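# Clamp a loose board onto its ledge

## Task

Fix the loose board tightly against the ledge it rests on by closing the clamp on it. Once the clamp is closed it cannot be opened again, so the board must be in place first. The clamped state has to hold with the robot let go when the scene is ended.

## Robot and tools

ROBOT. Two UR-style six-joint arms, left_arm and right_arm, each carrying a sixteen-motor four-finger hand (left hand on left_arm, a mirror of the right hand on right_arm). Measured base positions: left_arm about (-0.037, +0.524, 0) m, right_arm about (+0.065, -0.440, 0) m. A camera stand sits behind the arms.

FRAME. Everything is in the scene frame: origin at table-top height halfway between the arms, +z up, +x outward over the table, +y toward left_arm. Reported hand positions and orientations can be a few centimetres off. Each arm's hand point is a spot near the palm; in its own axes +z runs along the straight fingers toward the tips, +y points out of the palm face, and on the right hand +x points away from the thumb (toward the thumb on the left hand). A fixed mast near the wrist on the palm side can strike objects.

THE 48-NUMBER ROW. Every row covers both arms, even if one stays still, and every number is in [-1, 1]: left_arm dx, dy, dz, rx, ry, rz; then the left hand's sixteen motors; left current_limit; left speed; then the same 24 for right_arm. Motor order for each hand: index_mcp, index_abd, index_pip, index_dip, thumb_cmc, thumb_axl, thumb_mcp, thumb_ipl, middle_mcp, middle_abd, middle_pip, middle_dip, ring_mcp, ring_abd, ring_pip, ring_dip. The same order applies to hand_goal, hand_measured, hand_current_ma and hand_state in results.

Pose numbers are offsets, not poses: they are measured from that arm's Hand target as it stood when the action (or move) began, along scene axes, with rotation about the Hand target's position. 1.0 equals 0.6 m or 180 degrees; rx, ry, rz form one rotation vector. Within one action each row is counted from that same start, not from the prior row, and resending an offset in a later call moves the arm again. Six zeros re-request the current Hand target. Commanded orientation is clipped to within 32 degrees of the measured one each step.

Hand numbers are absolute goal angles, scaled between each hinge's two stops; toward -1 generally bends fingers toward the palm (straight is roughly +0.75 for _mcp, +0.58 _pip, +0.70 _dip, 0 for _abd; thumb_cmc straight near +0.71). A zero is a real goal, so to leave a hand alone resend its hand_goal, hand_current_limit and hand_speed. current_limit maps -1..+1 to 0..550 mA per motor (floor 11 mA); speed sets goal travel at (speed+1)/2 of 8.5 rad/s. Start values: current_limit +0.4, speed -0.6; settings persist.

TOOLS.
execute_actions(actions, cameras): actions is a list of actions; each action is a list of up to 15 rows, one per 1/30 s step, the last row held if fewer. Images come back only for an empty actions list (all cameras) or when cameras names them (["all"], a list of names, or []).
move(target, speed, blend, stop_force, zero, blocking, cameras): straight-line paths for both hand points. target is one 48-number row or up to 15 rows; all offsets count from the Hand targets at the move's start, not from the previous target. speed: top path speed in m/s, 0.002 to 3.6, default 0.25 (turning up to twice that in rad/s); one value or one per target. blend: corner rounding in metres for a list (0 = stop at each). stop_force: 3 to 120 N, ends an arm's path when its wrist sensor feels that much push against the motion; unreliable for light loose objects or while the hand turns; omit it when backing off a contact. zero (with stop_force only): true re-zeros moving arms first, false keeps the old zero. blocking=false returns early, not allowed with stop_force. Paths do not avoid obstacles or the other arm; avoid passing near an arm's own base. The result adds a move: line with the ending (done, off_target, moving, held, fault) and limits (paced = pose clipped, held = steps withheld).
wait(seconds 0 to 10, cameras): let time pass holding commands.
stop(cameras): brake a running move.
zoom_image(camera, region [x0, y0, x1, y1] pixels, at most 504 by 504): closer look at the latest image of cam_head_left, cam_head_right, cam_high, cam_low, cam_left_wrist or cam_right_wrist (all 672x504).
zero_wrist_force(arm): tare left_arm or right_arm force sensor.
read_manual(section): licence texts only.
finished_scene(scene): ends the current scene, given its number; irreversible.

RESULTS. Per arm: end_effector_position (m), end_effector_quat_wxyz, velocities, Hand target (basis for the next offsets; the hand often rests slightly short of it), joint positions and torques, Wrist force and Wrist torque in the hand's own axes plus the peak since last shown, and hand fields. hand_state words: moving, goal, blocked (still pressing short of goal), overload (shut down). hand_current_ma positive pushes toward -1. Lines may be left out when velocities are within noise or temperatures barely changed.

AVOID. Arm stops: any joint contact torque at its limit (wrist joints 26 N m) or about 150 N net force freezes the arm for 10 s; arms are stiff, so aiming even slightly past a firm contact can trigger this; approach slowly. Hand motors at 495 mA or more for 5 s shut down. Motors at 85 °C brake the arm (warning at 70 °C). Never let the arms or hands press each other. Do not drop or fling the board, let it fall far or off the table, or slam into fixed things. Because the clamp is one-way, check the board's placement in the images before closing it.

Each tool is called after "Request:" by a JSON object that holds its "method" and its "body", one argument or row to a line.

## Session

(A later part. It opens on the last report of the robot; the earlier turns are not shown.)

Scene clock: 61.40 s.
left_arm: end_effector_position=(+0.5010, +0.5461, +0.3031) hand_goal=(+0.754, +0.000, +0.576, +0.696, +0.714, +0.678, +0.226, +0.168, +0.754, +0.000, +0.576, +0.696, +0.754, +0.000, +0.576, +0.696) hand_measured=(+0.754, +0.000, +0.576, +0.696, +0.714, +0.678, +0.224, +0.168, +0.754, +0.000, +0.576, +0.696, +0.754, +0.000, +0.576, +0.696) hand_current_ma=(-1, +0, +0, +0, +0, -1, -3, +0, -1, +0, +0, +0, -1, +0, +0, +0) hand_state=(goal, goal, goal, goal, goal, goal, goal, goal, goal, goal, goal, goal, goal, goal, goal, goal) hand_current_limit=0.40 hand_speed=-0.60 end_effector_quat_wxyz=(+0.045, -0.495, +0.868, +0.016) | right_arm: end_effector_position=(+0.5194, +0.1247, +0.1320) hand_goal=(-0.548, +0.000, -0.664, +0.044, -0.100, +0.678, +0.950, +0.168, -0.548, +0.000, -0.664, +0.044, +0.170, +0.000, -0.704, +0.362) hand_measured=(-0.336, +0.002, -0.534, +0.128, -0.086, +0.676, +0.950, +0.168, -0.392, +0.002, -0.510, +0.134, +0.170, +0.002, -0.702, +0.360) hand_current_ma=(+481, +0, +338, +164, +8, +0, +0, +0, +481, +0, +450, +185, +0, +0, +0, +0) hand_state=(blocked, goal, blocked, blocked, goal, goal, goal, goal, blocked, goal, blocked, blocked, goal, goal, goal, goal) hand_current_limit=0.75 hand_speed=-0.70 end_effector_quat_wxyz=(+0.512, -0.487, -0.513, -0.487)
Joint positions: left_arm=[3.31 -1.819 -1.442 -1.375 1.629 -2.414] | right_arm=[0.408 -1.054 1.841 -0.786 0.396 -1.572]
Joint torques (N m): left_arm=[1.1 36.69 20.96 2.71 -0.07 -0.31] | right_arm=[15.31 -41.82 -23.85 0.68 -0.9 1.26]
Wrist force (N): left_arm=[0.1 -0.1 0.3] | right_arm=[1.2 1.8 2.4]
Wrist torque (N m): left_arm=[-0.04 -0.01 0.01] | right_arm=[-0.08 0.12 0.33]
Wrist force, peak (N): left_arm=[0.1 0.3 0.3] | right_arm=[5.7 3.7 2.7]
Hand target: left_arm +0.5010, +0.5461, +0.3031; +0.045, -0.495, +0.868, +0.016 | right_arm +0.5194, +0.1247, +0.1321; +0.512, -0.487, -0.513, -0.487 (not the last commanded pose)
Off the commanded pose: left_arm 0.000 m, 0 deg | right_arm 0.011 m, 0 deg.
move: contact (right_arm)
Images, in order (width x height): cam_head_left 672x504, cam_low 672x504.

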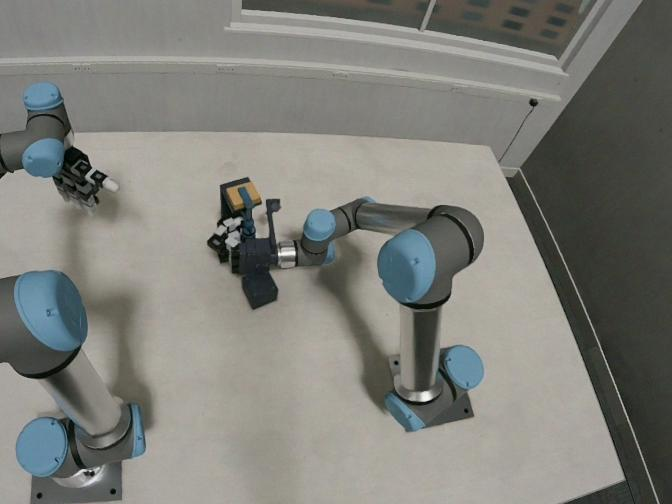

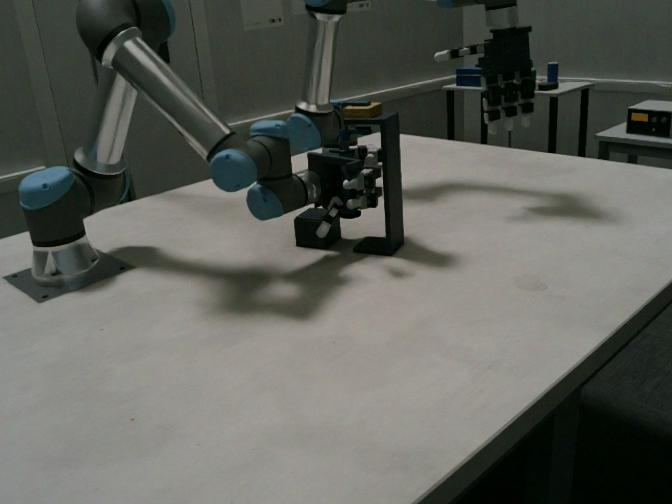

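Request:
{"method": "move", "body": {
  "target": [
    [0,0,0,0,0,0,0.754,0,0.576,0.696,0.714,0.678,0.226,0.168,0.754,0,0.576,0.696,0.754,0,0.576,0.696,0.4,-0.6,0,0,0,0,0,0,-0.548,0,-0.664,0.044,-0.1,0.678,0.95,0.168,-0.548,0,-0.664,0.044,-0.2,0,-0.95,0.15,0.75,-0.6],
    [0,0,0,0,0,0,0.754,0,0.576,0.696,0.714,0.678,0.226,0.168,0.754,0,0.576,0.696,0.754,0,0.576,0.696,0.4,-0.6,0,0,0,0,0,0,-0.548,0,-0.664,0.044,-0.1,0.678,0.95,0.168,-0.548,0,-0.664,0.044,0.17,0,-0.704,0.362,0.75,-0.6],
    [0,0,0,0,0,0,0.754,0,0.576,0.696,0.714,0.678,0.226,0.168,0.754,0,0.576,0.696,0.754,0,0.576,0.696,0.4,-0.6,0,0,0,0,0,0,-0.548,0,-0.664,0.044,-0.1,0.678,0.95,0.168,-0.548,0,-0.664,0.044,-0.2,0,-0.95,0.15,0.75,-0.6],
    [0,0,0,0,0,0,0.754,0,0.576,0.696,0.714,0.678,0.226,0.168,0.754,0,0.576,0.696,0.754,0,0.576,0.696,0.4,-0.6,0,0,0,0,0,0,-0.548,0,-0.664,0.044,-0.1,0.678,0.95,0.168,-0.548,0,-0.664,0.044,0.17,0,-0.704,0.362,0.75,-0.6],
    [0,0,0,0,0,0,0.754,0,0.576,0.696,0.714,0.678,0.226,0.168,0.754,0,0.576,0.696,0.754,0,0.576,0.696,0.4,-0.6,0,0,0,0,0,0,-0.548,0,-0.664,0.044,-0.1,0.678,0.95,0.168,-0.548,0,-0.664,0.044,-0.2,0,-0.95,0.15,0.75,-0.6],
    [0,0,0,0,0,0,0.754,0,0.576,0.696,0.714,0.678,0.226,0.168,0.754,0,0.576,0.696,0.754,0,0.576,0.696,0.4,-0.6,0,0,0,0,0,0,-0.548,0,-0.664,0.044,-0.1,0.678,0.95,0.168,-0.548,0,-0.664,0.044,0.17,0,-0.704,0.362,0.75,-0.6],
    [0,0,0,0,0,0,0.754,0,0.576,0.696,0.714,0.678,0.226,0.168,0.754,0,0.576,0.696,0.754,0,0.576,0.696,0.4,-0.6,0,0,0,0,0,0,-0.548,0,-0.664,0.044,-0.1,0.678,0.95,0.168,-0.548,0,-0.664,0.044,-0.2,0,-0.95,0.15,0.75,-0.6],
    [0,0,0,0,0,0,0.754,0,0.576,0.696,0.714,0.678,0.226,0.168,0.754,0,0.576,0.696,0.754,0,0.576,0.696,0.4,-0.6,0,0,0,0,0,0,-0.548,0,-0.664,0.044,-0.1,0.678,0.95,0.168,-0.548,0,-0.664,0.044,0.17,0,-0.704,0.362,0.75,-0.6],
    [0,0,0,0,0,0,0.754,0,0.576,0.696,0.714,0.678,0.226,0.168,0.754,0,0.576,0.696,0.754,0,0.576,0.696,0.4,-0.6,0,0,0,0,0,0,-0.548,0,-0.664,0.044,-0.1,0.678,0.95,0.168,-0.548,0,-0.664,0.044,-0.2,0,-0.95,0.15,0.75,-0.6],
    [0,0,0,0,0,0,0.754,0,0.576,0.696,0.714,0.678,0.226,0.168,0.754,0,0.576,0.696,0.754,0,0.576,0.696,0.4,-0.6,0,0,0,0,0,0,-0.548,0,-0.664,0.044,-0.1,0.678,0.95,0.168,-0.548,0,-0.664,0.044,0.17,0,-0.704,0.362,0.75,-0.6],
    [0,0,0,0,0,0,0.754,0,0.576,0.696,0.714,0.678,0.226,0.168,0.754,0,0.576,0.696,0.754,0,0.576,0.696,0.4,-0.6,0,0,0,0,0,0,-0.548,0,-0.664,0.044,-0.1,0.678,0.95,0.168,-0.548,0,-0.664,0.044,-0.2,0,-0.95,0.15,0.75,-0.6],
    [0,0,0,0,0,0,0.754,0,0.576,0.696,0.714,0.678,0.226,0.168,0.754,0,0.576,0.696,0.754,0,0.576,0.696,0.4,-0.6,0,0,0,0,0,0,-0.548,0,-0.664,0.044,-0.1,0.678,0.95,0.168,-0.548,0,-0.664,0.044,0.17,0,-0.704,0.362,0.75,-0.6]
  ],
  "speed": 0.05,
  "cameras": ["cam_low"]
}}

Request:
{"method": "zoom_image", "body": {
  "camera": "cam_low",
  "region": [310, 90, 390, 150]
}}

Scene clock: 69.23 s.
left_arm: end_effector_position=(+0.5010, +0.5461, +0.3031) hand_goal=(+0.754, +0.000, +0.576, +0.696, +0.714, +0.678, +0.226, +0.168, +0.754, +0.000, +0.576, +0.696, +0.754, +0.000, +0.576, +0.696) hand_measured=(+0.754, +0.000, +0.576, +0.696, +0.714, +0.678, +0.224, +0.168, +0.754, +0.000, +0.576, +0.696, +0.754, +0.000, +0.576, +0.696) hand_current_ma=(-1, +0, +0, +0, +0, -1, -3, +0, -1, +0, +0, +0, -1, +0, +0, +0) hand_state=(goal, goal, goal, goal, goal, goal, goal, goal, goal, goal, goal, goal, goal, goal, goal, goal) hand_current_limit=0.40 hand_speed=-0.60 end_effector_quat_wxyz=(+0.045, -0.495, +0.868, +0.016) | right_arm: end_effector_position=(+0.5194, +0.1247, +0.1321) hand_goal=(-0.548, +0.000, -0.664, +0.044, -0.100, +0.678, +0.950, +0.168, -0.548, +0.000, -0.664, +0.044, +0.170, +0.000, -0.704, +0.362) hand_measured=(-0.336, +0.002, -0.534, +0.126, -0.086, +0.676, +0.950, +0.168, -0.396, +0.002, -0.510, +0.134, +0.172, +0.002, -0.702, +0.360) hand_current_ma=(+481, +0, +338, +157, +8, +0, +0, +0, +481, +0, +450, +185, +1, +0, +0, +0) hand_state=(blocked, goal, blocked, blocked, goal, goal, goal, goal, blocked, goal, blocked, blocked, goal, goal, goal, goal) hand_current_limit=0.75 hand_speed=-0.60 end_effector_quat_wxyz=(+0.512, -0.487, -0.513, -0.487)
Joint positions: left_arm=[3.31 -1.819 -1.442 -1.375 1.629 -2.414] | right_arm=[0.408 -1.054 1.841 -0.786 0.396 -1.572]
Joint torques (N m): left_arm=[0.67 36.96 21.22 2.69 -0.08 -0.34] | right_arm=[13.5 -41.47 -22.81 -1.86 1.51 -1.39]
Wrist force (N): left_arm=[0.1 0.1 0.2] | right_arm=[-1.6 1.3 1.8]
Wrist torque (N m): left_arm=[0.00 -0.01 0.00] | right_arm=[-0.08 0.28 0.26]
Wrist force, peak (N): left_arm=[0.1 -0.2 0.3] | right_arm=[1.0 1.8 2.5]
Hand target: left_arm +0.5010, +0.5461, +0.3031; +0.045, -0.495, +0.868, +0.016 | right_arm +0.5194, +0.1247, +0.1321; +0.512, -0.487, -0.513, -0.487
Off the commanded pose: left_arm 0.000 m, 0 deg | right_arm 0.000 m, 0 deg.
move: done
Images, in order (width x height): cam_low 672x504.

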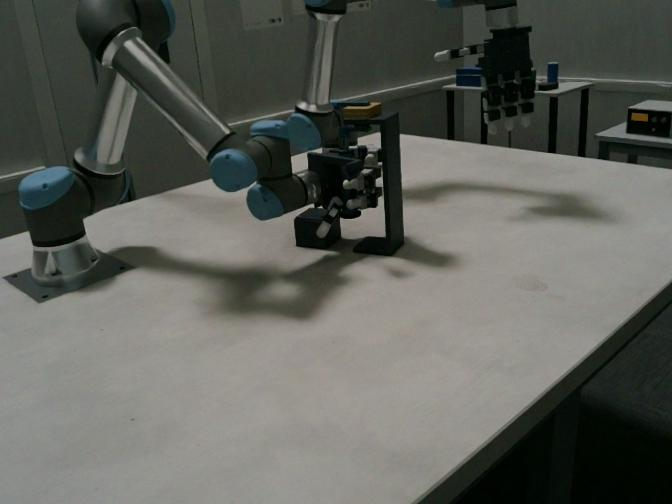

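Scaled by 6.300 from the camera's 672x504 image, which has a finer 960x720 frame.

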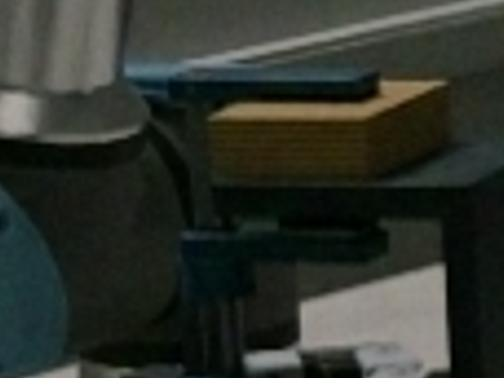

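Request:
{"method": "move", "body": {
  "target": [
    [0,0,0,0,0,0,0.754,0,0.576,0.696,0.714,0.678,0.226,0.168,0.754,0,0.576,0.696,0.754,0,0.576,0.696,0.4,-0.6,0,0,-0.003,0,0,0,-0.548,0,-0.664,0.044,-0.1,0.678,0.95,0.168,-0.548,0,-0.664,0.044,0.17,0,-0.704,0.362,0.75,-0.6]
  ],
  "speed": 0.005,
  "stop_force": 3
}}

Request:
{"method": "move", "body": {
  "target": [
    [0,0,0,0,0,0,0.754,0,0.576,0.696,0.714,0.678,0.226,0.168,0.754,0,0.576,0.696,0.754,0,0.576,0.696,0.4,-0.6,0,0,0,0,0,0,-0.548,0,-0.664,0.044,-0.1,0.678,0.95,0.168,-0.548,0,-0.664,0.044,-0.2,0,-0.95,0.15,0.75,-0.6],
    [0,0,0,0,0,0,0.754,0,0.576,0.696,0.714,0.678,0.226,0.168,0.754,0,0.576,0.696,0.754,0,0.576,0.696,0.4,-0.6,0,0,0,0,0,0,-0.548,0,-0.664,0.044,-0.1,0.678,0.95,0.168,-0.548,0,-0.664,0.044,0.17,0,-0.704,0.362,0.75,-0.6],
    [0,0,0,0,0,0,0.754,0,0.576,0.696,0.714,0.678,0.226,0.168,0.754,0,0.576,0.696,0.754,0,0.576,0.696,0.4,-0.6,0,0,0,0,0,0,-0.548,0,-0.664,0.044,-0.1,0.678,0.95,0.168,-0.548,0,-0.664,0.044,-0.2,0,-0.95,0.15,0.75,-0.6],
    [0,0,0,0,0,0,0.754,0,0.576,0.696,0.714,0.678,0.226,0.168,0.754,0,0.576,0.696,0.754,0,0.576,0.696,0.4,-0.6,0,0,0,0,0,0,-0.548,0,-0.664,0.044,-0.1,0.678,0.95,0.168,-0.548,0,-0.664,0.044,0.17,0,-0.704,0.362,0.75,-0.6],
    [0,0,0,0,0,0,0.754,0,0.576,0.696,0.714,0.678,0.226,0.168,0.754,0,0.576,0.696,0.754,0,0.576,0.696,0.4,-0.6,0,0,0,0,0,0,-0.548,0,-0.664,0.044,-0.1,0.678,0.95,0.168,-0.548,0,-0.664,0.044,-0.2,0,-0.95,0.15,0.75,-0.6],
    [0,0,0,0,0,0,0.754,0,0.576,0.696,0.714,0.678,0.226,0.168,0.754,0,0.576,0.696,0.754,0,0.576,0.696,0.4,-0.6,0,0,0,0,0,0,-0.548,0,-0.664,0.044,-0.1,0.678,0.95,0.168,-0.548,0,-0.664,0.044,0.17,0,-0.704,0.362,0.75,-0.6]
  ],
  "speed": 0.05,
  "cameras": ["cam_low"]
}}

Request:
{"method": "zoom_image", "body": {
  "camera": "cam_low",
  "region": [310, 90, 390, 150]
}}

Scene clock: 71.53 s.
left_arm: end_effector_position=(+0.5010, +0.5461, +0.3031) hand_goal=(+0.754, +0.000, +0.576, +0.696, +0.714, +0.678, +0.226, +0.168, +0.754, +0.000, +0.576, +0.696, +0.754, +0.000, +0.576, +0.696) hand_measured=(+0.754, +0.000, +0.576, +0.696, +0.714, +0.678, +0.224, +0.168, +0.754, +0.000, +0.576, +0.696, +0.754, +0.000, +0.576, +0.696) hand_current_ma=(-1, +0, +0, +0, +0, -1, -3, +0, -1, +0, +0, +0, -1, +0, +0, +0) hand_state=(goal, goal, goal, goal, goal, goal, goal, goal, goal, goal, goal, goal, goal, goal, goal, goal) hand_current_limit=0.40 hand_speed=-0.60 end_effector_quat_wxyz=(+0.045, -0.495, +0.868, +0.016) | right_arm: end_effector_position=(+0.5195, +0.1248, +0.1319) hand_goal=(-0.548, +0.000, -0.664, +0.044, -0.100, +0.678, +0.950, +0.168, -0.548, +0.000, -0.664, +0.044, +0.170, +0.000, -0.704, +0.362) hand_measured=(-0.336, +0.002, -0.534, +0.126, -0.086, +0.676, +0.950, +0.168, -0.396, +0.002, -0.510, +0.134, +0.172, +0.002, -0.702, +0.360) hand_current_ma=(+481, +0, +338, +157, +8, +0, +0, +0, +481, +0, +450, +185, +1, +0, +0, +0) hand_state=(blocked, goal, blocked, blocked, goal, goal, goal, goal, blocked, goal, blocked, blocked, goal, goal, goal, goal) hand_current_limit=0.75 hand_speed=-0.60 end_effector_quat_wxyz=(+0.512, -0.487, -0.513, -0.487)
Joint positions: left_arm=[3.31 -1.819 -1.442 -1.375 1.629 -2.414] | right_arm=[0.408 -1.054 1.841 -0.787 0.396 -1.572]
Joint torques (N m): left_arm=[0.59 37.18 20.78 2.68 -0.12 -0.48] | right_arm=[12.6 -41.45 -11.96 0.51 1.18 -0.14]
Wrist force (N): left_arm=[0.0 0.1 0.0] | right_arm=[0.8 1.6 1.7]
Wrist torque (N m): left_arm=[0.02 -0.01 0.00] | right_arm=[-0.07 0.21 0.30]
Wrist force, peak (N): left_arm=[0.3 -0.1 0.2] | right_arm=[3.5 2.7 1.9]
Hand target: left_arm +0.5010, +0.5461, +0.3031; +0.045, -0.495, +0.868, +0.016 | right_arm +0.5195, +0.1248, +0.1319; +0.512, -0.487, -0.513, -0.487 (not the last commanded pose)
Off the commanded pose: left_arm 0.000 m, 0 deg | right_arm 0.002 m, 0 deg.
move: contact (right_arm)

Scene clock: 74.53 s.
left_arm: end_effector_position=(+0.5010, +0.5461, +0.3031) hand_goal=(+0.754, +0.000, +0.576, +0.696, +0.714, +0.678, +0.226, +0.168, +0.754, +0.000, +0.576, +0.696, +0.754, +0.000, +0.576, +0.696) hand_measured=(+0.754, +0.000, +0.576, +0.696, +0.714, +0.678, +0.224, +0.168, +0.754, +0.000, +0.576, +0.696, +0.754, +0.000, +0.576, +0.696) hand_current_ma=(-1, +0, +0, +0, +0, -1, -3, +0, -1, +0, +0, +0, -1, +0, +0, +0) hand_state=(goal, goal, goal, goal, goal, goal, goal, goal, goal, goal, goal, goal, goal, goal, goal, goal) hand_current_limit=0.40 hand_speed=-0.60 end_effector_quat_wxyz=(+0.045, -0.495, +0.868, +0.016) | right_arm: end_effector_position=(+0.5195, +0.1248, +0.1319) hand_goal=(-0.548, +0.000, -0.664, +0.044, -0.100, +0.678, +0.950, +0.168, -0.548, +0.000, -0.664, +0.044, +0.170, +0.000, -0.704, +0.362) hand_measured=(-0.336, +0.002, -0.534, +0.126, -0.086, +0.676, +0.950, +0.168, -0.396, +0.002, -0.510, +0.134, +0.172, +0.002, -0.702, +0.360) hand_current_ma=(+481, +0, +338, +157, +8, +0, +0, +0, +481, +0, +450, +185, +1, +0, +0, +0) hand_state=(blocked, goal, blocked, blocked, goal, goal, goal, goal, blocked, goal, blocked, blocked, goal, goal, goal, goal) hand_current_limit=0.75 hand_speed=-0.60 end_effector_quat_wxyz=(+0.512, -0.487, -0.513, -0.487)
Joint positions: left_arm=[3.31 -1.819 -1.442 -1.375 1.629 -2.414] | right_arm=[0.408 -1.054 1.841 -0.787 0.396 -1.572]
Joint torques (N m): left_arm=[1.24 36.87 20.8 2.61 -0.19 -0.36] | right_arm=[12.99 -40.71 -24.91 -2.34 1.43 1.05]
Wrist force (N): left_arm=[0.0 0.0 0.1] | right_arm=[0.0 1.1 1.5]
Wrist torque (N m): left_arm=[-0.01 -0.01 0.00] | right_arm=[-0.12 0.31 0.20]
Wrist force, peak (N): left_arm=[0.2 0.1 0.3] | right_arm=[0.1 1.6 2.7]
Hand target: left_arm +0.5010, +0.5461, +0.3031; +0.045, -0.495, +0.868, +0.016 | right_arm +0.5195, +0.1248, +0.1319; +0.512, -0.487, -0.513, -0.487
Off the commanded pose: left_arm 0.000 m, 0 deg | right_arm 0.000 m, 0 deg.
move: done
Images, in order (width x height): cam_low 672x504.

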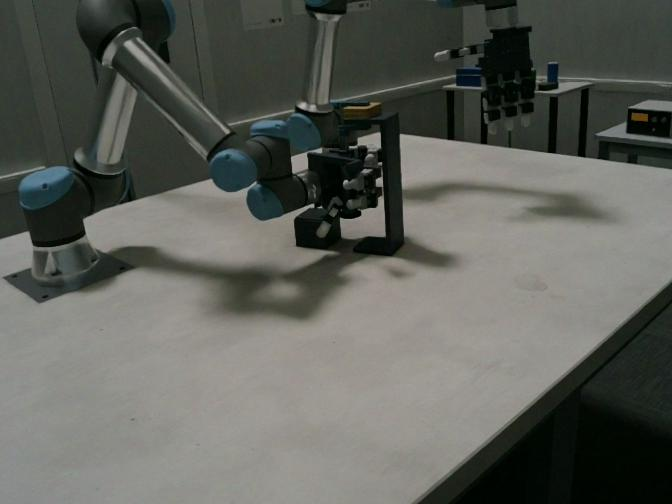

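Scaled by 6.300 from the camera's 672x504 image, which has a finer 960x720 frame.

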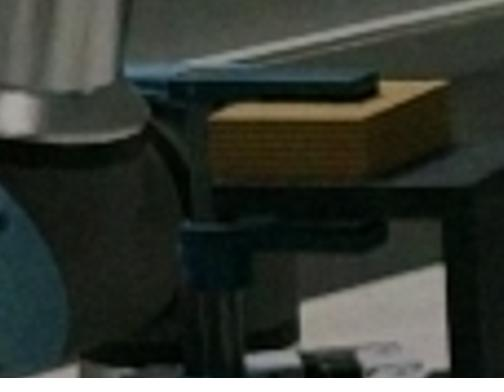

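Request:
{"method": "move", "body": {
  "target": [
    [0,0,0,0,0,0,0.754,0,0.576,0.696,0.714,0.678,0.226,0.168,0.754,0,0.576,0.696,0.754,0,0.576,0.696,0.4,-0.6,0,0,0,0,0,0,-0.548,0,-0.664,0.044,-0.1,0.678,0.95,0.168,-0.548,0,-0.664,0.044,-0.2,0,-0.95,0.15,0.75,-0.6],
    [0,0,0,0,0,0,0.754,0,0.576,0.696,0.714,0.678,0.226,0.168,0.754,0,0.576,0.696,0.754,0,0.576,0.696,0.4,-0.6,0,0,0,0,0,0,-0.548,0,-0.664,0.044,-0.1,0.678,0.95,0.168,-0.548,0,-0.664,0.044,0.17,0,-0.704,0.362,0.75,-0.6],
    [0,0,0,0,0,0,0.754,0,0.576,0.696,0.714,0.678,0.226,0.168,0.754,0,0.576,0.696,0.754,0,0.576,0.696,0.4,-0.6,0,0,0,0,0,0,-0.548,0,-0.664,0.044,-0.1,0.678,0.95,0.168,-0.548,0,-0.664,0.044,-0.2,0,-0.95,0.15,0.75,-0.6],
    [0,0,0,0,0,0,0.754,0,0.576,0.696,0.714,0.678,0.226,0.168,0.754,0,0.576,0.696,0.754,0,0.576,0.696,0.4,-0.6,0,0,0,0,0,0,-0.548,0,-0.664,0.044,-0.1,0.678,0.95,0.168,-0.548,0,-0.664,0.044,0.17,0,-0.704,0.362,0.75,-0.6],
    [0,0,0,0,0,0,0.754,0,0.576,0.696,0.714,0.678,0.226,0.168,0.754,0,0.576,0.696,0.754,0,0.576,0.696,0.4,-0.6,0,0,0,0,0,0,-0.548,0,-0.664,0.044,-0.1,0.678,0.95,0.168,-0.548,0,-0.664,0.044,-0.2,0,-0.95,0.15,0.75,-0.6],
    [0,0,0,0,0,0,0.754,0,0.576,0.696,0.714,0.678,0.226,0.168,0.754,0,0.576,0.696,0.754,0,0.576,0.696,0.4,-0.6,0,0,0,0,0,0,-0.548,0,-0.664,0.044,-0.1,0.678,0.95,0.168,-0.548,0,-0.664,0.044,0.17,0,-0.704,0.362,0.75,-0.6]
  ],
  "speed": 0.05,
  "cameras": ["cam_low"]
}}

Request:
{"method": "zoom_image", "body": {
  "camera": "cam_low",
  "region": [310, 90, 390, 150]
}}

Scene clock: 78.47 s.
left_arm: end_effector_position=(+0.5010, +0.5461, +0.3031) hand_goal=(+0.754, +0.000, +0.576, +0.696, +0.714, +0.678, +0.226, +0.168, +0.754, +0.000, +0.576, +0.696, +0.754, +0.000, +0.576, +0.696) hand_measured=(+0.754, +0.000, +0.576, +0.696, +0.714, +0.678, +0.224, +0.168, +0.754, +0.000, +0.576, +0.696, +0.754, +0.000, +0.576, +0.696) hand_current_ma=(-1, +0, +0, +0, +0, -1, -3, +0, -1, +0, +0, +0, -1, +0, +0, +0) hand_state=(goal, goal, goal, goal, goal, goal, goal, goal, goal, goal, goal, goal, goal, goal, goal, goal) hand_current_limit=0.40 hand_speed=-0.60 end_effector_quat_wxyz=(+0.045, -0.495, +0.868, +0.016) | right_arm: end_effector_position=(+0.5195, +0.1248, +0.1319) hand_goal=(-0.548, +0.000, -0.664, +0.044, -0.100, +0.678, +0.950, +0.168, -0.548, +0.000, -0.664, +0.044, +0.170, +0.000, -0.704, +0.362) hand_measured=(-0.336, +0.002, -0.534, +0.126, -0.086, +0.676, +0.950, +0.168, -0.396, +0.002, -0.510, +0.134, +0.172, +0.002, -0.702, +0.360) hand_current_ma=(+481, +0, +338, +157, +8, +0, +0, +0, +481, +0, +450, +185, +1, +0, +0, +0) hand_state=(blocked, goal, blocked, blocked, goal, goal, goal, goal, blocked, goal, blocked, blocked, goal, goal, goal, goal) hand_current_limit=0.75 hand_speed=-0.60 end_effector_quat_wxyz=(+0.512, -0.487, -0.513, -0.487)
Joint positions: left_arm=[3.31 -1.819 -1.442 -1.375 1.629 -2.414] | right_arm=[0.408 -1.054 1.841 -0.787 0.396 -1.572]
Joint torques (N m): left_arm=[0.72 36.67 20.96 2.68 -0.29 -0.41] | right_arm=[13.9 -43.18 -23.81 -2.19 0.71 0.02]
Wrist force (N): left_arm=[0.1 0.0 0.0] | right_arm=[-4.9 0.2 -0.3]
Wrist torque (N m): left_arm=[-0.01 -0.01 0.01] | right_arm=[-0.09 0.70 -0.26]
Wrist force, peak (N): left_arm=[0.2 0.2 0.4] | right_arm=[-5.7 3.0 0.1]
Hand target: left_arm +0.5010, +0.5461, +0.3031; +0.045, -0.495, +0.868, +0.016 | right_arm +0.5195, +0.1248, +0.1319; +0.512, -0.487, -0.513, -0.487
Off the commanded pose: left_arm 0.000 m, 0 deg | right_arm 0.000 m, 0 deg.
move: done
Images, in order (width x height): cam_low 672x504.

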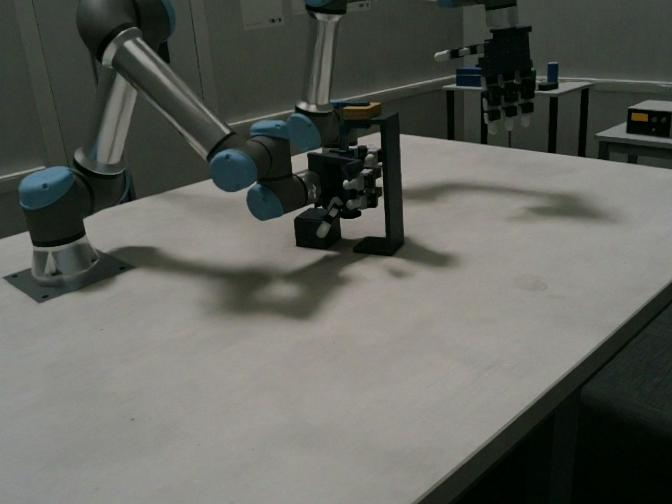

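Scaled by 6.300 from the camera's 672x504 image, which has a finer 960x720 frame.

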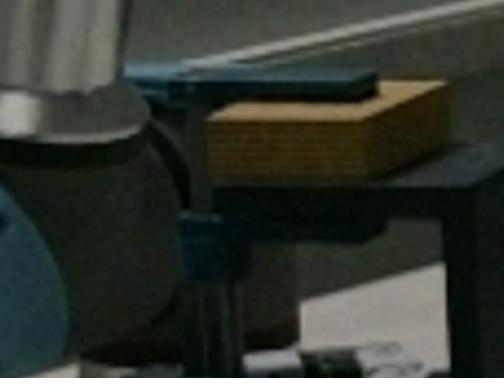

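Request:
{"method": "move", "body": {
  "target": [
    [0,0,0,0,0,0,0.754,0,0.576,0.696,0.714,0.678,0.226,0.168,0.754,0,0.576,0.696,0.754,0,0.576,0.696,0.4,-0.6,0,0,-0.0005,0,0,0,-0.548,0,-0.664,0.044,-0.1,0.678,0.95,0.168,-0.548,0,-0.664,0.044,-0.2,0,-0.95,0.15,0.75,-0.6],
    [0,0,0,0,0,0,0.754,0,0.576,0.696,0.714,0.678,0.226,0.168,0.754,0,0.576,0.696,0.754,0,0.576,0.696,0.4,-0.6,0,0,-0.0005,0,0,0,-0.548,0,-0.664,0.044,-0.1,0.678,0.95,0.168,-0.548,0,-0.664,0.044,0.17,0,-0.704,0.362,0.75,-0.6],
    [0,0,0,0,0,0,0.754,0,0.576,0.696,0.714,0.678,0.226,0.168,0.754,0,0.576,0.696,0.754,0,0.576,0.696,0.4,-0.6,0,0,-0.0005,0,0,0,-0.548,0,-0.664,0.044,-0.1,0.678,0.95,0.168,-0.548,0,-0.664,0.044,-0.2,0,-0.95,0.15,0.75,-0.6],
    [0,0,0,0,0,0,0.754,0,0.576,0.696,0.714,0.678,0.226,0.168,0.754,0,0.576,0.696,0.754,0,0.576,0.696,0.4,-0.6,0,0,-0.0005,0,0,0,-0.548,0,-0.664,0.044,-0.1,0.678,0.95,0.168,-0.548,0,-0.664,0.044,0.17,0,-0.704,0.362,0.75,-0.6]
  ],
  "speed": 0.05,
  "cameras": ["cam_low"]
}}

Request:
{"method": "zoom_image", "body": {
  "camera": "cam_low",
  "region": [310, 90, 390, 150]
}}

Scene clock: 81.20 s.
left_arm: end_effector_position=(+0.5010, +0.5461, +0.3031) hand_goal=(+0.754, +0.000, +0.576, +0.696, +0.714, +0.678, +0.226, +0.168, +0.754, +0.000, +0.576, +0.696, +0.754, +0.000, +0.576, +0.696) hand_measured=(+0.754, +0.000, +0.576, +0.696, +0.714, +0.678, +0.224, +0.168, +0.754, +0.000, +0.576, +0.696, +0.754, +0.000, +0.576, +0.696) hand_current_ma=(-1, +0, +0, +0, +0, -1, -3, +0, -1, +0, +0, +0, -1, +0, +0, +0) hand_state=(goal, goal, goal, goal, goal, goal, goal, goal, goal, goal, goal, goal, goal, goal, goal, goal) hand_current_limit=0.40 hand_speed=-0.60 end_effector_quat_wxyz=(+0.045, -0.495, +0.868, +0.016) | right_arm: end_effector_position=(+0.5195, +0.1248, +0.1316) hand_goal=(-0.548, +0.000, -0.664, +0.044, -0.100, +0.678, +0.950, +0.168, -0.548, +0.000, -0.664, +0.044, +0.170, +0.000, -0.704, +0.362) hand_measured=(-0.336, +0.002, -0.534, +0.126, -0.086, +0.676, +0.950, +0.168, -0.396, +0.002, -0.510, +0.134, +0.172, +0.002, -0.700, +0.360) hand_current_ma=(+481, +0, +338, +157, +8, +0, +0, +0, +481, +0, +450, +185, +1, +0, +1, +0) hand_state=(blocked, goal, blocked, blocked, goal, goal, goal, goal, blocked, goal, blocked, blocked, goal, goal, goal, goal) hand_current_limit=0.75 hand_speed=-0.60 end_effector_quat_wxyz=(+0.512, -0.487, -0.513, -0.487)
Joint positions: left_arm=[3.31 -1.819 -1.442 -1.375 1.629 -2.414] | right_arm=[0.408 -1.054 1.841 -0.788 0.396 -1.572]
Joint torques (N m): left_arm=[0.89 37.17 21.02 2.63 -0.23 -0.54] | right_arm=[12.22 -28.59 -1.66 -0.45 -1.85 1.24]
Wrist force (N): left_arm=[0.1 0.1 0.1] | right_arm=[3.2 3.3 -0.1]
Wrist torque (N m): left_arm=[0.00 -0.01 0.00] | right_arm=[0.07 0.17 0.24]
Wrist force, peak (N): left_arm=[0.1 0.1 0.4] | right_arm=[-7.9 2.5 0.4]
Hand target: left_arm +0.5010, +0.5461, +0.3031; +0.045, -0.495, +0.868, +0.016 | right_arm +0.5195, +0.1248, +0.1316; +0.512, -0.487, -0.513, -0.487
Off the commanded pose: left_arm 0.000 m, 0 deg | right_arm 0.000 m, 0 deg.
move: done
Images, in order (width x height): cam_low 672x504.

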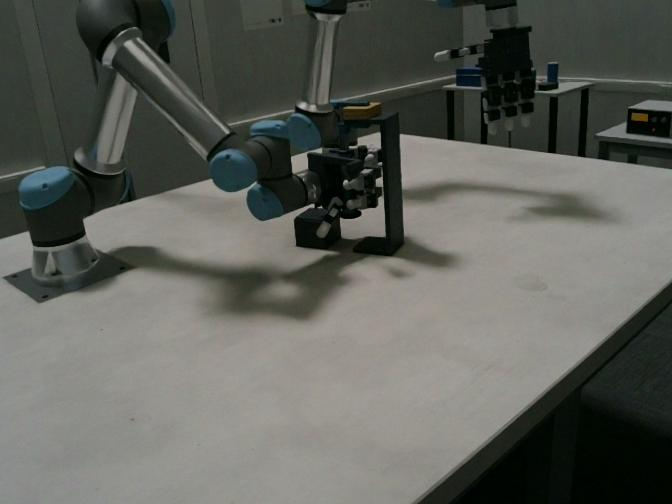

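Scaled by 6.300 from the camera's 672x504 image, which has a finer 960x720 frame.

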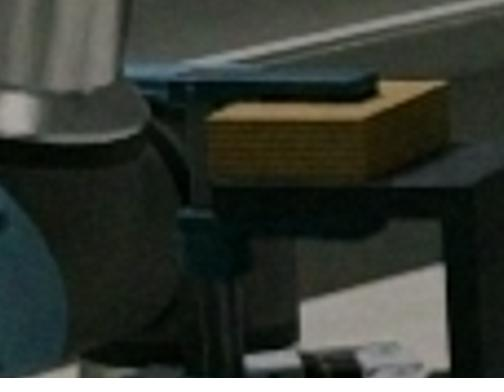

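Request:
{"method": "move", "body": {
  "target": [
    [0,0,0,0,0,0,0.754,0,0.576,0.696,0.714,0.678,0.226,0.168,0.754,0,0.576,0.696,0.754,0,0.576,0.696,0.4,-0.6,0,0,0,0,0,0,-0.548,0,-0.664,0.044,-0.1,0.678,0.95,0.168,-0.548,0,-0.664,0.044,-0.3,0,-0.98,0.1,1.0,-0.6],
    [0,0,0,0,0,0,0.754,0,0.576,0.696,0.714,0.678,0.226,0.168,0.754,0,0.576,0.696,0.754,0,0.576,0.696,0.4,-0.6,0,0,0,0,0,0,-0.548,0,-0.664,0.044,-0.1,0.678,0.95,0.168,-0.548,0,-0.664,0.044,0.2,0,-0.68,0.362,0.75,-0.6],
    [0,0,0,0,0,0,0.754,0,0.576,0.696,0.714,0.678,0.226,0.168,0.754,0,0.576,0.696,0.754,0,0.576,0.696,0.4,-0.6,0,0,0,0,0,0,-0.548,0,-0.664,0.044,-0.1,0.678,0.95,0.168,-0.548,0,-0.664,0.044,-0.3,0,-0.98,0.1,1.0,-0.6],
    [0,0,0,0,0,0,0.754,0,0.576,0.696,0.714,0.678,0.226,0.168,0.754,0,0.576,0.696,0.754,0,0.576,0.696,0.4,-0.6,0,0,0,0,0,0,-0.548,0,-0.664,0.044,-0.1,0.678,0.95,0.168,-0.548,0,-0.664,0.044,0.2,0,-0.68,0.362,0.75,-0.6],
    [0,0,0,0,0,0,0.754,0,0.576,0.696,0.714,0.678,0.226,0.168,0.754,0,0.576,0.696,0.754,0,0.576,0.696,0.4,-0.6,0,0,0,0,0,0,-0.548,0,-0.664,0.044,-0.1,0.678,0.95,0.168,-0.548,0,-0.664,0.044,-0.3,0,-0.98,0.1,1.0,-0.6]
  ],
  "speed": 0.05
}}

Request:
{"method": "move", "body": {
  "target": [
    [0,0,0,0,0,0,0.754,0,0.576,0.696,0.714,0.678,0.226,0.168,0.754,0,0.576,0.696,0.754,0,0.576,0.696,0.4,-0.6,0,0,0,0,0,0,-0.548,0,-0.664,0.044,-0.1,0.678,0.95,0.168,-0.548,0,-0.664,0.044,0.2,0,-0.68,0.362,0.75,-0.6]
  ],
  "speed": 0.05,
  "cameras": ["cam_low"]
}}

Request:
{"method": "zoom_image", "body": {
  "camera": "cam_low",
  "region": [310, 90, 390, 150]
}}

Scene clock: 84.53 s.
left_arm: end_effector_position=(+0.5010, +0.5461, +0.3031) hand_goal=(+0.754, +0.000, +0.576, +0.696, +0.714, +0.678, +0.226, +0.168, +0.754, +0.000, +0.576, +0.696, +0.754, +0.000, +0.576, +0.696) hand_measured=(+0.754, +0.000, +0.576, +0.696, +0.714, +0.678, +0.224, +0.168, +0.754, +0.000, +0.576, +0.696, +0.754, +0.000, +0.576, +0.696) hand_current_ma=(-1, +0, +0, +0, +0, -1, -3, +0, -1, +0, +0, +0, -1, +0, +0, +0) hand_state=(goal, goal, goal, goal, goal, goal, goal, goal, goal, goal, goal, goal, goal, goal, goal, goal) hand_current_limit=0.40 hand_speed=-0.60 end_effector_quat_wxyz=(+0.045, -0.495, +0.868, +0.016) | right_arm: end_effector_position=(+0.5195, +0.1248, +0.1316) hand_goal=(-0.548, +0.000, -0.664, +0.044, -0.100, +0.678, +0.950, +0.168, -0.548, +0.000, -0.664, +0.044, -0.300, +0.000, -0.980, +0.100) hand_measured=(-0.336, +0.002, -0.534, +0.126, -0.086, +0.676, +0.950, +0.168, -0.396, +0.002, -0.510, +0.134, +0.162, +0.002, -0.712, +0.248) hand_current_ma=(+550, +0, +338, +157, +8, +0, +0, +0, +483, +0, +450, +185, +550, +0, +550, +420) hand_state=(blocked, goal, blocked, blocked, goal, goal, goal, goal, blocked, goal, blocked, blocked, blocked, goal, blocked, blocked) hand_current_limit=1.00 hand_speed=-0.60 end_effector_quat_wxyz=(+0.512, -0.487, -0.513, -0.487)
Joint positions: left_arm=[3.31 -1.819 -1.442 -1.375 1.629 -2.414] | right_arm=[0.408 -1.054 1.841 -0.788 0.396 -1.572]
Joint torques (N m): left_arm=[0.51 37.02 21.32 2.72 -0.23 -0.55] | right_arm=[14.23 -33.62 -3.07 0.65 -1.61 -1.12]
Wrist force (N): left_arm=[-0.1 0.1 0.2] | right_arm=[1.5 6.9 -0.1]
Wrist torque (N m): left_arm=[0.00 0.01 -0.01] | right_arm=[0.25 0.18 0.65]
Wrist force, peak (N): left_arm=[-0.2 -0.2 0.3] | right_arm=[2.4 6.7 0.5]
Hand target: left_arm +0.5010, +0.5461, +0.3031; +0.045, -0.495, +0.868, +0.016 | right_arm +0.5195, +0.1248, +0.1316; +0.512, -0.487, -0.513, -0.487
Off the commanded pose: left_arm 0.000 m, 0 deg | right_arm 0.000 m, 0 deg.
move: done

Scene clock: 85.03 s.
left_arm: end_effector_position=(+0.5010, +0.5461, +0.3031) hand_goal=(+0.754, +0.000, +0.576, +0.696, +0.714, +0.678, +0.226, +0.168, +0.754, +0.000, +0.576, +0.696, +0.754, +0.000, +0.576, +0.696) hand_measured=(+0.754, +0.000, +0.576, +0.696, +0.714, +0.678, +0.224, +0.168, +0.754, +0.000, +0.576, +0.696, +0.754, +0.000, +0.576, +0.696) hand_current_ma=(-1, +0, +0, +0, +0, -1, -3, +0, -1, +0, +0, +0, -1, +0, +0, +0) hand_state=(goal, goal, goal, goal, goal, goal, goal, goal, goal, goal, goal, goal, goal, goal, goal, goal) hand_current_limit=0.40 hand_speed=-0.60 end_effector_quat_wxyz=(+0.045, -0.495, +0.868, +0.016) | right_arm: end_effector_position=(+0.5195, +0.1248, +0.1316) hand_goal=(-0.548, +0.000, -0.664, +0.044, -0.100, +0.678, +0.950, +0.168, -0.548, +0.000, -0.664, +0.044, +0.200, +0.000, -0.680, +0.362) hand_measured=(-0.336, +0.002, -0.534, +0.126, -0.086, +0.676, +0.950, +0.168, -0.396, +0.002, -0.510, +0.134, +0.198, +0.002, -0.678, +0.360) hand_current_ma=(+481, +0, +338, +157, +8, +0, +0, +0, +481, +0, +450, +185, +0, +0, +1, +0) hand_state=(blocked, goal, blocked, blocked, goal, goal, goal, goal, blocked, goal, blocked, blocked, goal, goal, goal, goal) hand_current_limit=0.75 hand_speed=-0.60 end_effector_quat_wxyz=(+0.512, -0.487, -0.513, -0.487)
Joint positions: left_arm=[3.31 -1.819 -1.442 -1.375 1.629 -2.414] | right_arm=[0.408 -1.054 1.841 -0.788 0.396 -1.572]
Joint torques (N m): left_arm=[0.8 36.78 20.64 2.69 -0.32 -0.46] | right_arm=[12.54 -34.52 -4.25 1.06 -1.26 -0.63]
Wrist force (N): left_arm=[0.0 0.0 0.1] | right_arm=[1.3 2.9 -0.5]
Wrist torque (N m): left_arm=[0.00 0.00 0.00] | right_arm=[0.06 0.24 0.09]
Wrist force, peak (N): left_arm=[-0.1 -0.1 0.4] | right_arm=[1.5 6.8 0.1]
Hand target: left_arm +0.5010, +0.5461, +0.3031; +0.045, -0.495, +0.868, +0.016 | right_arm +0.5195, +0.1248, +0.1316; +0.512, -0.487, -0.513, -0.487
Off the commanded pose: left_arm 0.000 m, 0 deg | right_arm 0.000 m, 0 deg.
move: done
Images, in order (width x height): cam_low 672x504.

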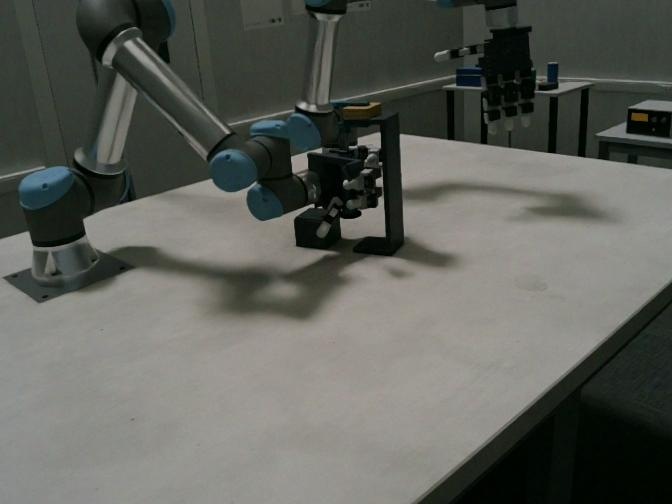

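Scaled by 6.300 from the camera's 672x504 image, which has a finer 960x720 frame.

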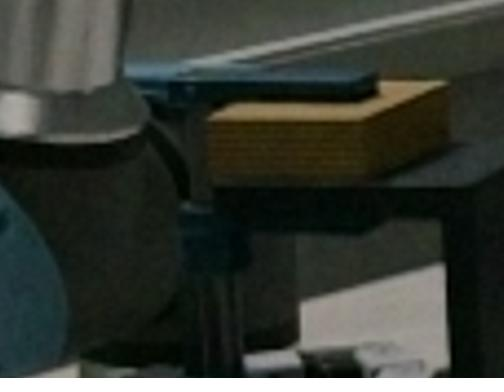

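Request:
{"method": "move", "body": {
  "target": [
    [0,0,0,0,0,0,0.754,0,0.576,0.696,0.714,0.678,0.226,0.168,0.754,0,0.576,0.696,0.754,0,0.576,0.696,0.4,-0.6,0,0,0,0,0,0,-0.548,0,-0.664,0.044,-0.1,0.678,0.95,0.168,-0.548,0,-0.664,0.044,-0.3,0,-0.98,0.1,1.0,-0.6],
    [0,0,0,0,0,0,0.754,0,0.576,0.696,0.714,0.678,0.226,0.168,0.754,0,0.576,0.696,0.754,0,0.576,0.696,0.4,-0.6,0,0,0,0,0,0,-0.548,0,-0.664,0.044,-0.1,0.678,0.95,0.168,-0.548,0,-0.664,0.044,0.2,0,-0.68,0.362,0.75,-0.6],
    [0,0,0,0,0,0,0.754,0,0.576,0.696,0.714,0.678,0.226,0.168,0.754,0,0.576,0.696,0.754,0,0.576,0.696,0.4,-0.6,0,0,0,0,0,0,-0.548,0,-0.664,0.044,-0.1,0.678,0.95,0.168,-0.548,0,-0.664,0.044,-0.3,0,-0.98,0.1,1.0,-0.6],
    [0,0,0,0,0,0,0.754,0,0.576,0.696,0.714,0.678,0.226,0.168,0.754,0,0.576,0.696,0.754,0,0.576,0.696,0.4,-0.6,0,0,0,0,0,0,-0.548,0,-0.664,0.044,-0.1,0.678,0.95,0.168,-0.548,0,-0.664,0.044,0.2,0,-0.68,0.362,0.75,-0.6],
    [0,0,0,0,0,0,0.754,0,0.576,0.696,0.714,0.678,0.226,0.168,0.754,0,0.576,0.696,0.754,0,0.576,0.696,0.4,-0.6,0,0,0,0,0,0,-0.548,0,-0.664,0.044,-0.1,0.678,0.95,0.168,-0.548,0,-0.664,0.044,-0.3,0,-0.98,0.1,1.0,-0.6]
  ],
  "speed": 0.05
}}

Request:
{"method": "move", "body": {
  "target": [
    [0,0,0,0,0,0,0.754,0,0.576,0.696,0.714,0.678,0.226,0.168,0.754,0,0.576,0.696,0.754,0,0.576,0.696,0.4,-0.6,0,0,0,0,0,0,-0.548,0,-0.664,0.044,-0.1,0.678,0.95,0.168,-0.548,0,-0.664,0.044,0.2,0,-0.68,0.362,0.75,-0.6]
  ],
  "speed": 0.05,
  "cameras": ["cam_low"]
}}

Request:
{"method": "zoom_image", "body": {
  "camera": "cam_low",
  "region": [310, 90, 390, 150]
}}

Scene clock: 88.37 s.
left_arm: end_effector_position=(+0.5010, +0.5461, +0.3031) hand_goal=(+0.754, +0.000, +0.576, +0.696, +0.714, +0.678, +0.226, +0.168, +0.754, +0.000, +0.576, +0.696, +0.754, +0.000, +0.576, +0.696) hand_measured=(+0.754, +0.000, +0.576, +0.696, +0.714, +0.678, +0.224, +0.168, +0.754, +0.000, +0.576, +0.696, +0.754, +0.000, +0.576, +0.696) hand_current_ma=(-1, +0, +0, +0, +0, -1, -3, +0, -1, +0, +0, +0, -1, +0, +0, +0) hand_state=(goal, goal, goal, goal, goal, goal, goal, goal, goal, goal, goal, goal, goal, goal, goal, goal) hand_current_limit=0.40 hand_speed=-0.60 end_effector_quat_wxyz=(+0.045, -0.495, +0.868, +0.016) | right_arm: end_effector_position=(+0.5195, +0.1248, +0.1316) hand_goal=(-0.548, +0.000, -0.664, +0.044, -0.100, +0.678, +0.950, +0.168, -0.548, +0.000, -0.664, +0.044, -0.300, +0.000, -0.980, +0.100) hand_measured=(-0.336, +0.002, -0.534, +0.126, -0.086, +0.676, +0.950, +0.168, -0.396, +0.002, -0.510, +0.134, +0.164, +0.002, -0.712, +0.262) hand_current_ma=(+550, +0, +338, +157, +8, +0, +0, +0, +483, +0, +450, +185, +550, +0, +550, +492) hand_state=(blocked, goal, blocked, blocked, goal, goal, goal, goal, blocked, goal, blocked, blocked, blocked, goal, blocked, blocked) hand_current_limit=1.00 hand_speed=-0.60 end_effector_quat_wxyz=(+0.512, -0.487, -0.513, -0.487)
Joint positions: left_arm=[3.31 -1.819 -1.442 -1.375 1.629 -2.414] | right_arm=[0.408 -1.054 1.841 -0.787 0.396 -1.572]
Joint torques (N m): left_arm=[0.39 36.63 20.1 2.7 -0.32 -0.38] | right_arm=[13.04 -36.74 -6.53 -0.18 -0.34 -0.72]
Wrist force (N): left_arm=[0.2 0.0 0.4] | right_arm=[0.4 6.9 -0.7]
Wrist torque (N m): left_arm=[-0.03 -0.02 0.02] | right_arm=[0.24 0.26 0.62]
Wrist force, peak (N): left_arm=[0.2 0.0 0.4] | right_arm=[1.3 7.0 -0.2]
Hand target: left_arm +0.5010, +0.5461, +0.3031; +0.045, -0.495, +0.868, +0.016 | right_arm +0.5195, +0.1248, +0.1316; +0.512, -0.487, -0.513, -0.487
Off the commanded pose: left_arm 0.000 m, 0 deg | right_arm 0.000 m, 0 deg.
move: done

Scene clock: 88.87 s.
left_arm: end_effector_position=(+0.5010, +0.5461, +0.3031) hand_goal=(+0.754, +0.000, +0.576, +0.696, +0.714, +0.678, +0.226, +0.168, +0.754, +0.000, +0.576, +0.696, +0.754, +0.000, +0.576, +0.696) hand_measured=(+0.754, +0.000, +0.576, +0.696, +0.714, +0.678, +0.224, +0.168, +0.754, +0.000, +0.576, +0.696, +0.754, +0.000, +0.576, +0.696) hand_current_ma=(-1, +0, +0, +0, +0, -1, -3, +0, -1, +0, +0, +0, -1, +0, +0, +0) hand_state=(goal, goal, goal, goal, goal, goal, goal, goal, goal, goal, goal, goal, goal, goal, goal, goal) hand_current_limit=0.40 hand_speed=-0.60 end_effector_quat_wxyz=(+0.045, -0.495, +0.868, +0.016) | right_arm: end_effector_position=(+0.5195, +0.1248, +0.1316) hand_goal=(-0.548, +0.000, -0.664, +0.044, -0.100, +0.678, +0.950, +0.168, -0.548, +0.000, -0.664, +0.044, +0.200, +0.000, -0.680, +0.362) hand_measured=(-0.336, +0.002, -0.534, +0.126, -0.086, +0.676, +0.950, +0.168, -0.396, +0.002, -0.510, +0.134, +0.198, +0.002, -0.676, +0.360) hand_current_ma=(+481, +0, +338, +157, +8, +0, +0, +0, +481, +0, +450, +185, +0, +0, +1, +0) hand_state=(blocked, goal, blocked, blocked, goal, goal, goal, goal, blocked, goal, blocked, blocked, goal, goal, goal, goal) hand_current_limit=0.75 hand_speed=-0.60 end_effector_quat_wxyz=(+0.512, -0.487, -0.513, -0.487)
Joint positions: left_arm=[3.31 -1.819 -1.442 -1.375 1.629 -2.414] | right_arm=[0.408 -1.054 1.841 -0.787 0.396 -1.572]
Joint torques (N m): left_arm=[0.86 36.46 20.47 2.64 -0.32 -0.41] | right_arm=[12.95 -39.06 -6.25 -0.07 -0.49 -1.04]
Wrist force (N): left_arm=[0.0 0.1 0.1] | right_arm=[0.9 2.9 -0.8]
Wrist torque (N m): left_arm=[0.00 0.00 0.00] | right_arm=[0.09 0.27 0.04]
Wrist force, peak (N): left_arm=[-0.1 0.2 0.2] | right_arm=[0.7 6.8 -0.7]
Hand target: left_arm +0.5010, +0.5461, +0.3031; +0.045, -0.495, +0.868, +0.016 | right_arm +0.5195, +0.1248, +0.1316; +0.512, -0.487, -0.513, -0.487
Off the commanded pose: left_arm 0.000 m, 0 deg | right_arm 0.000 m, 0 deg.
move: done
Images, in order (width x height): cam_low 672x504.

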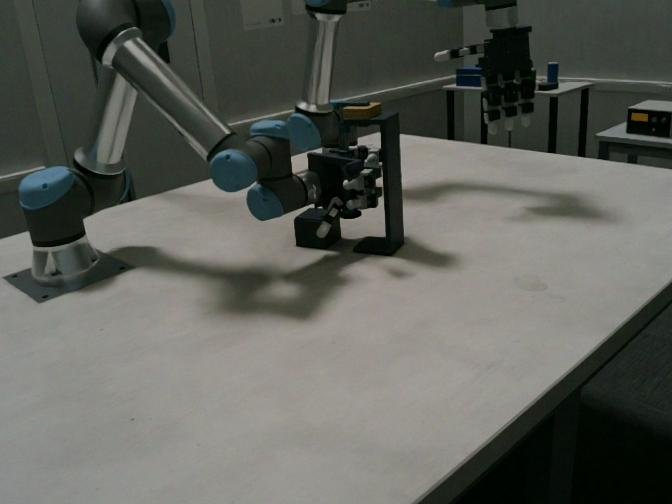

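Scaled by 6.300 from the camera's 672x504 image, which has a finer 960x720 frame.

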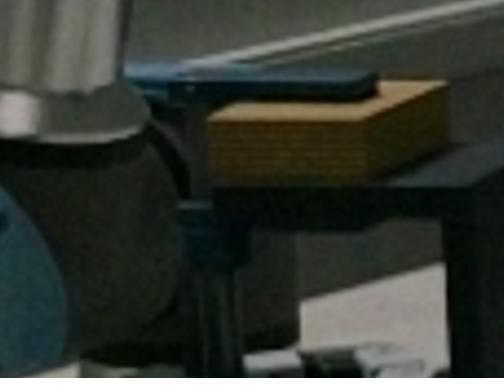

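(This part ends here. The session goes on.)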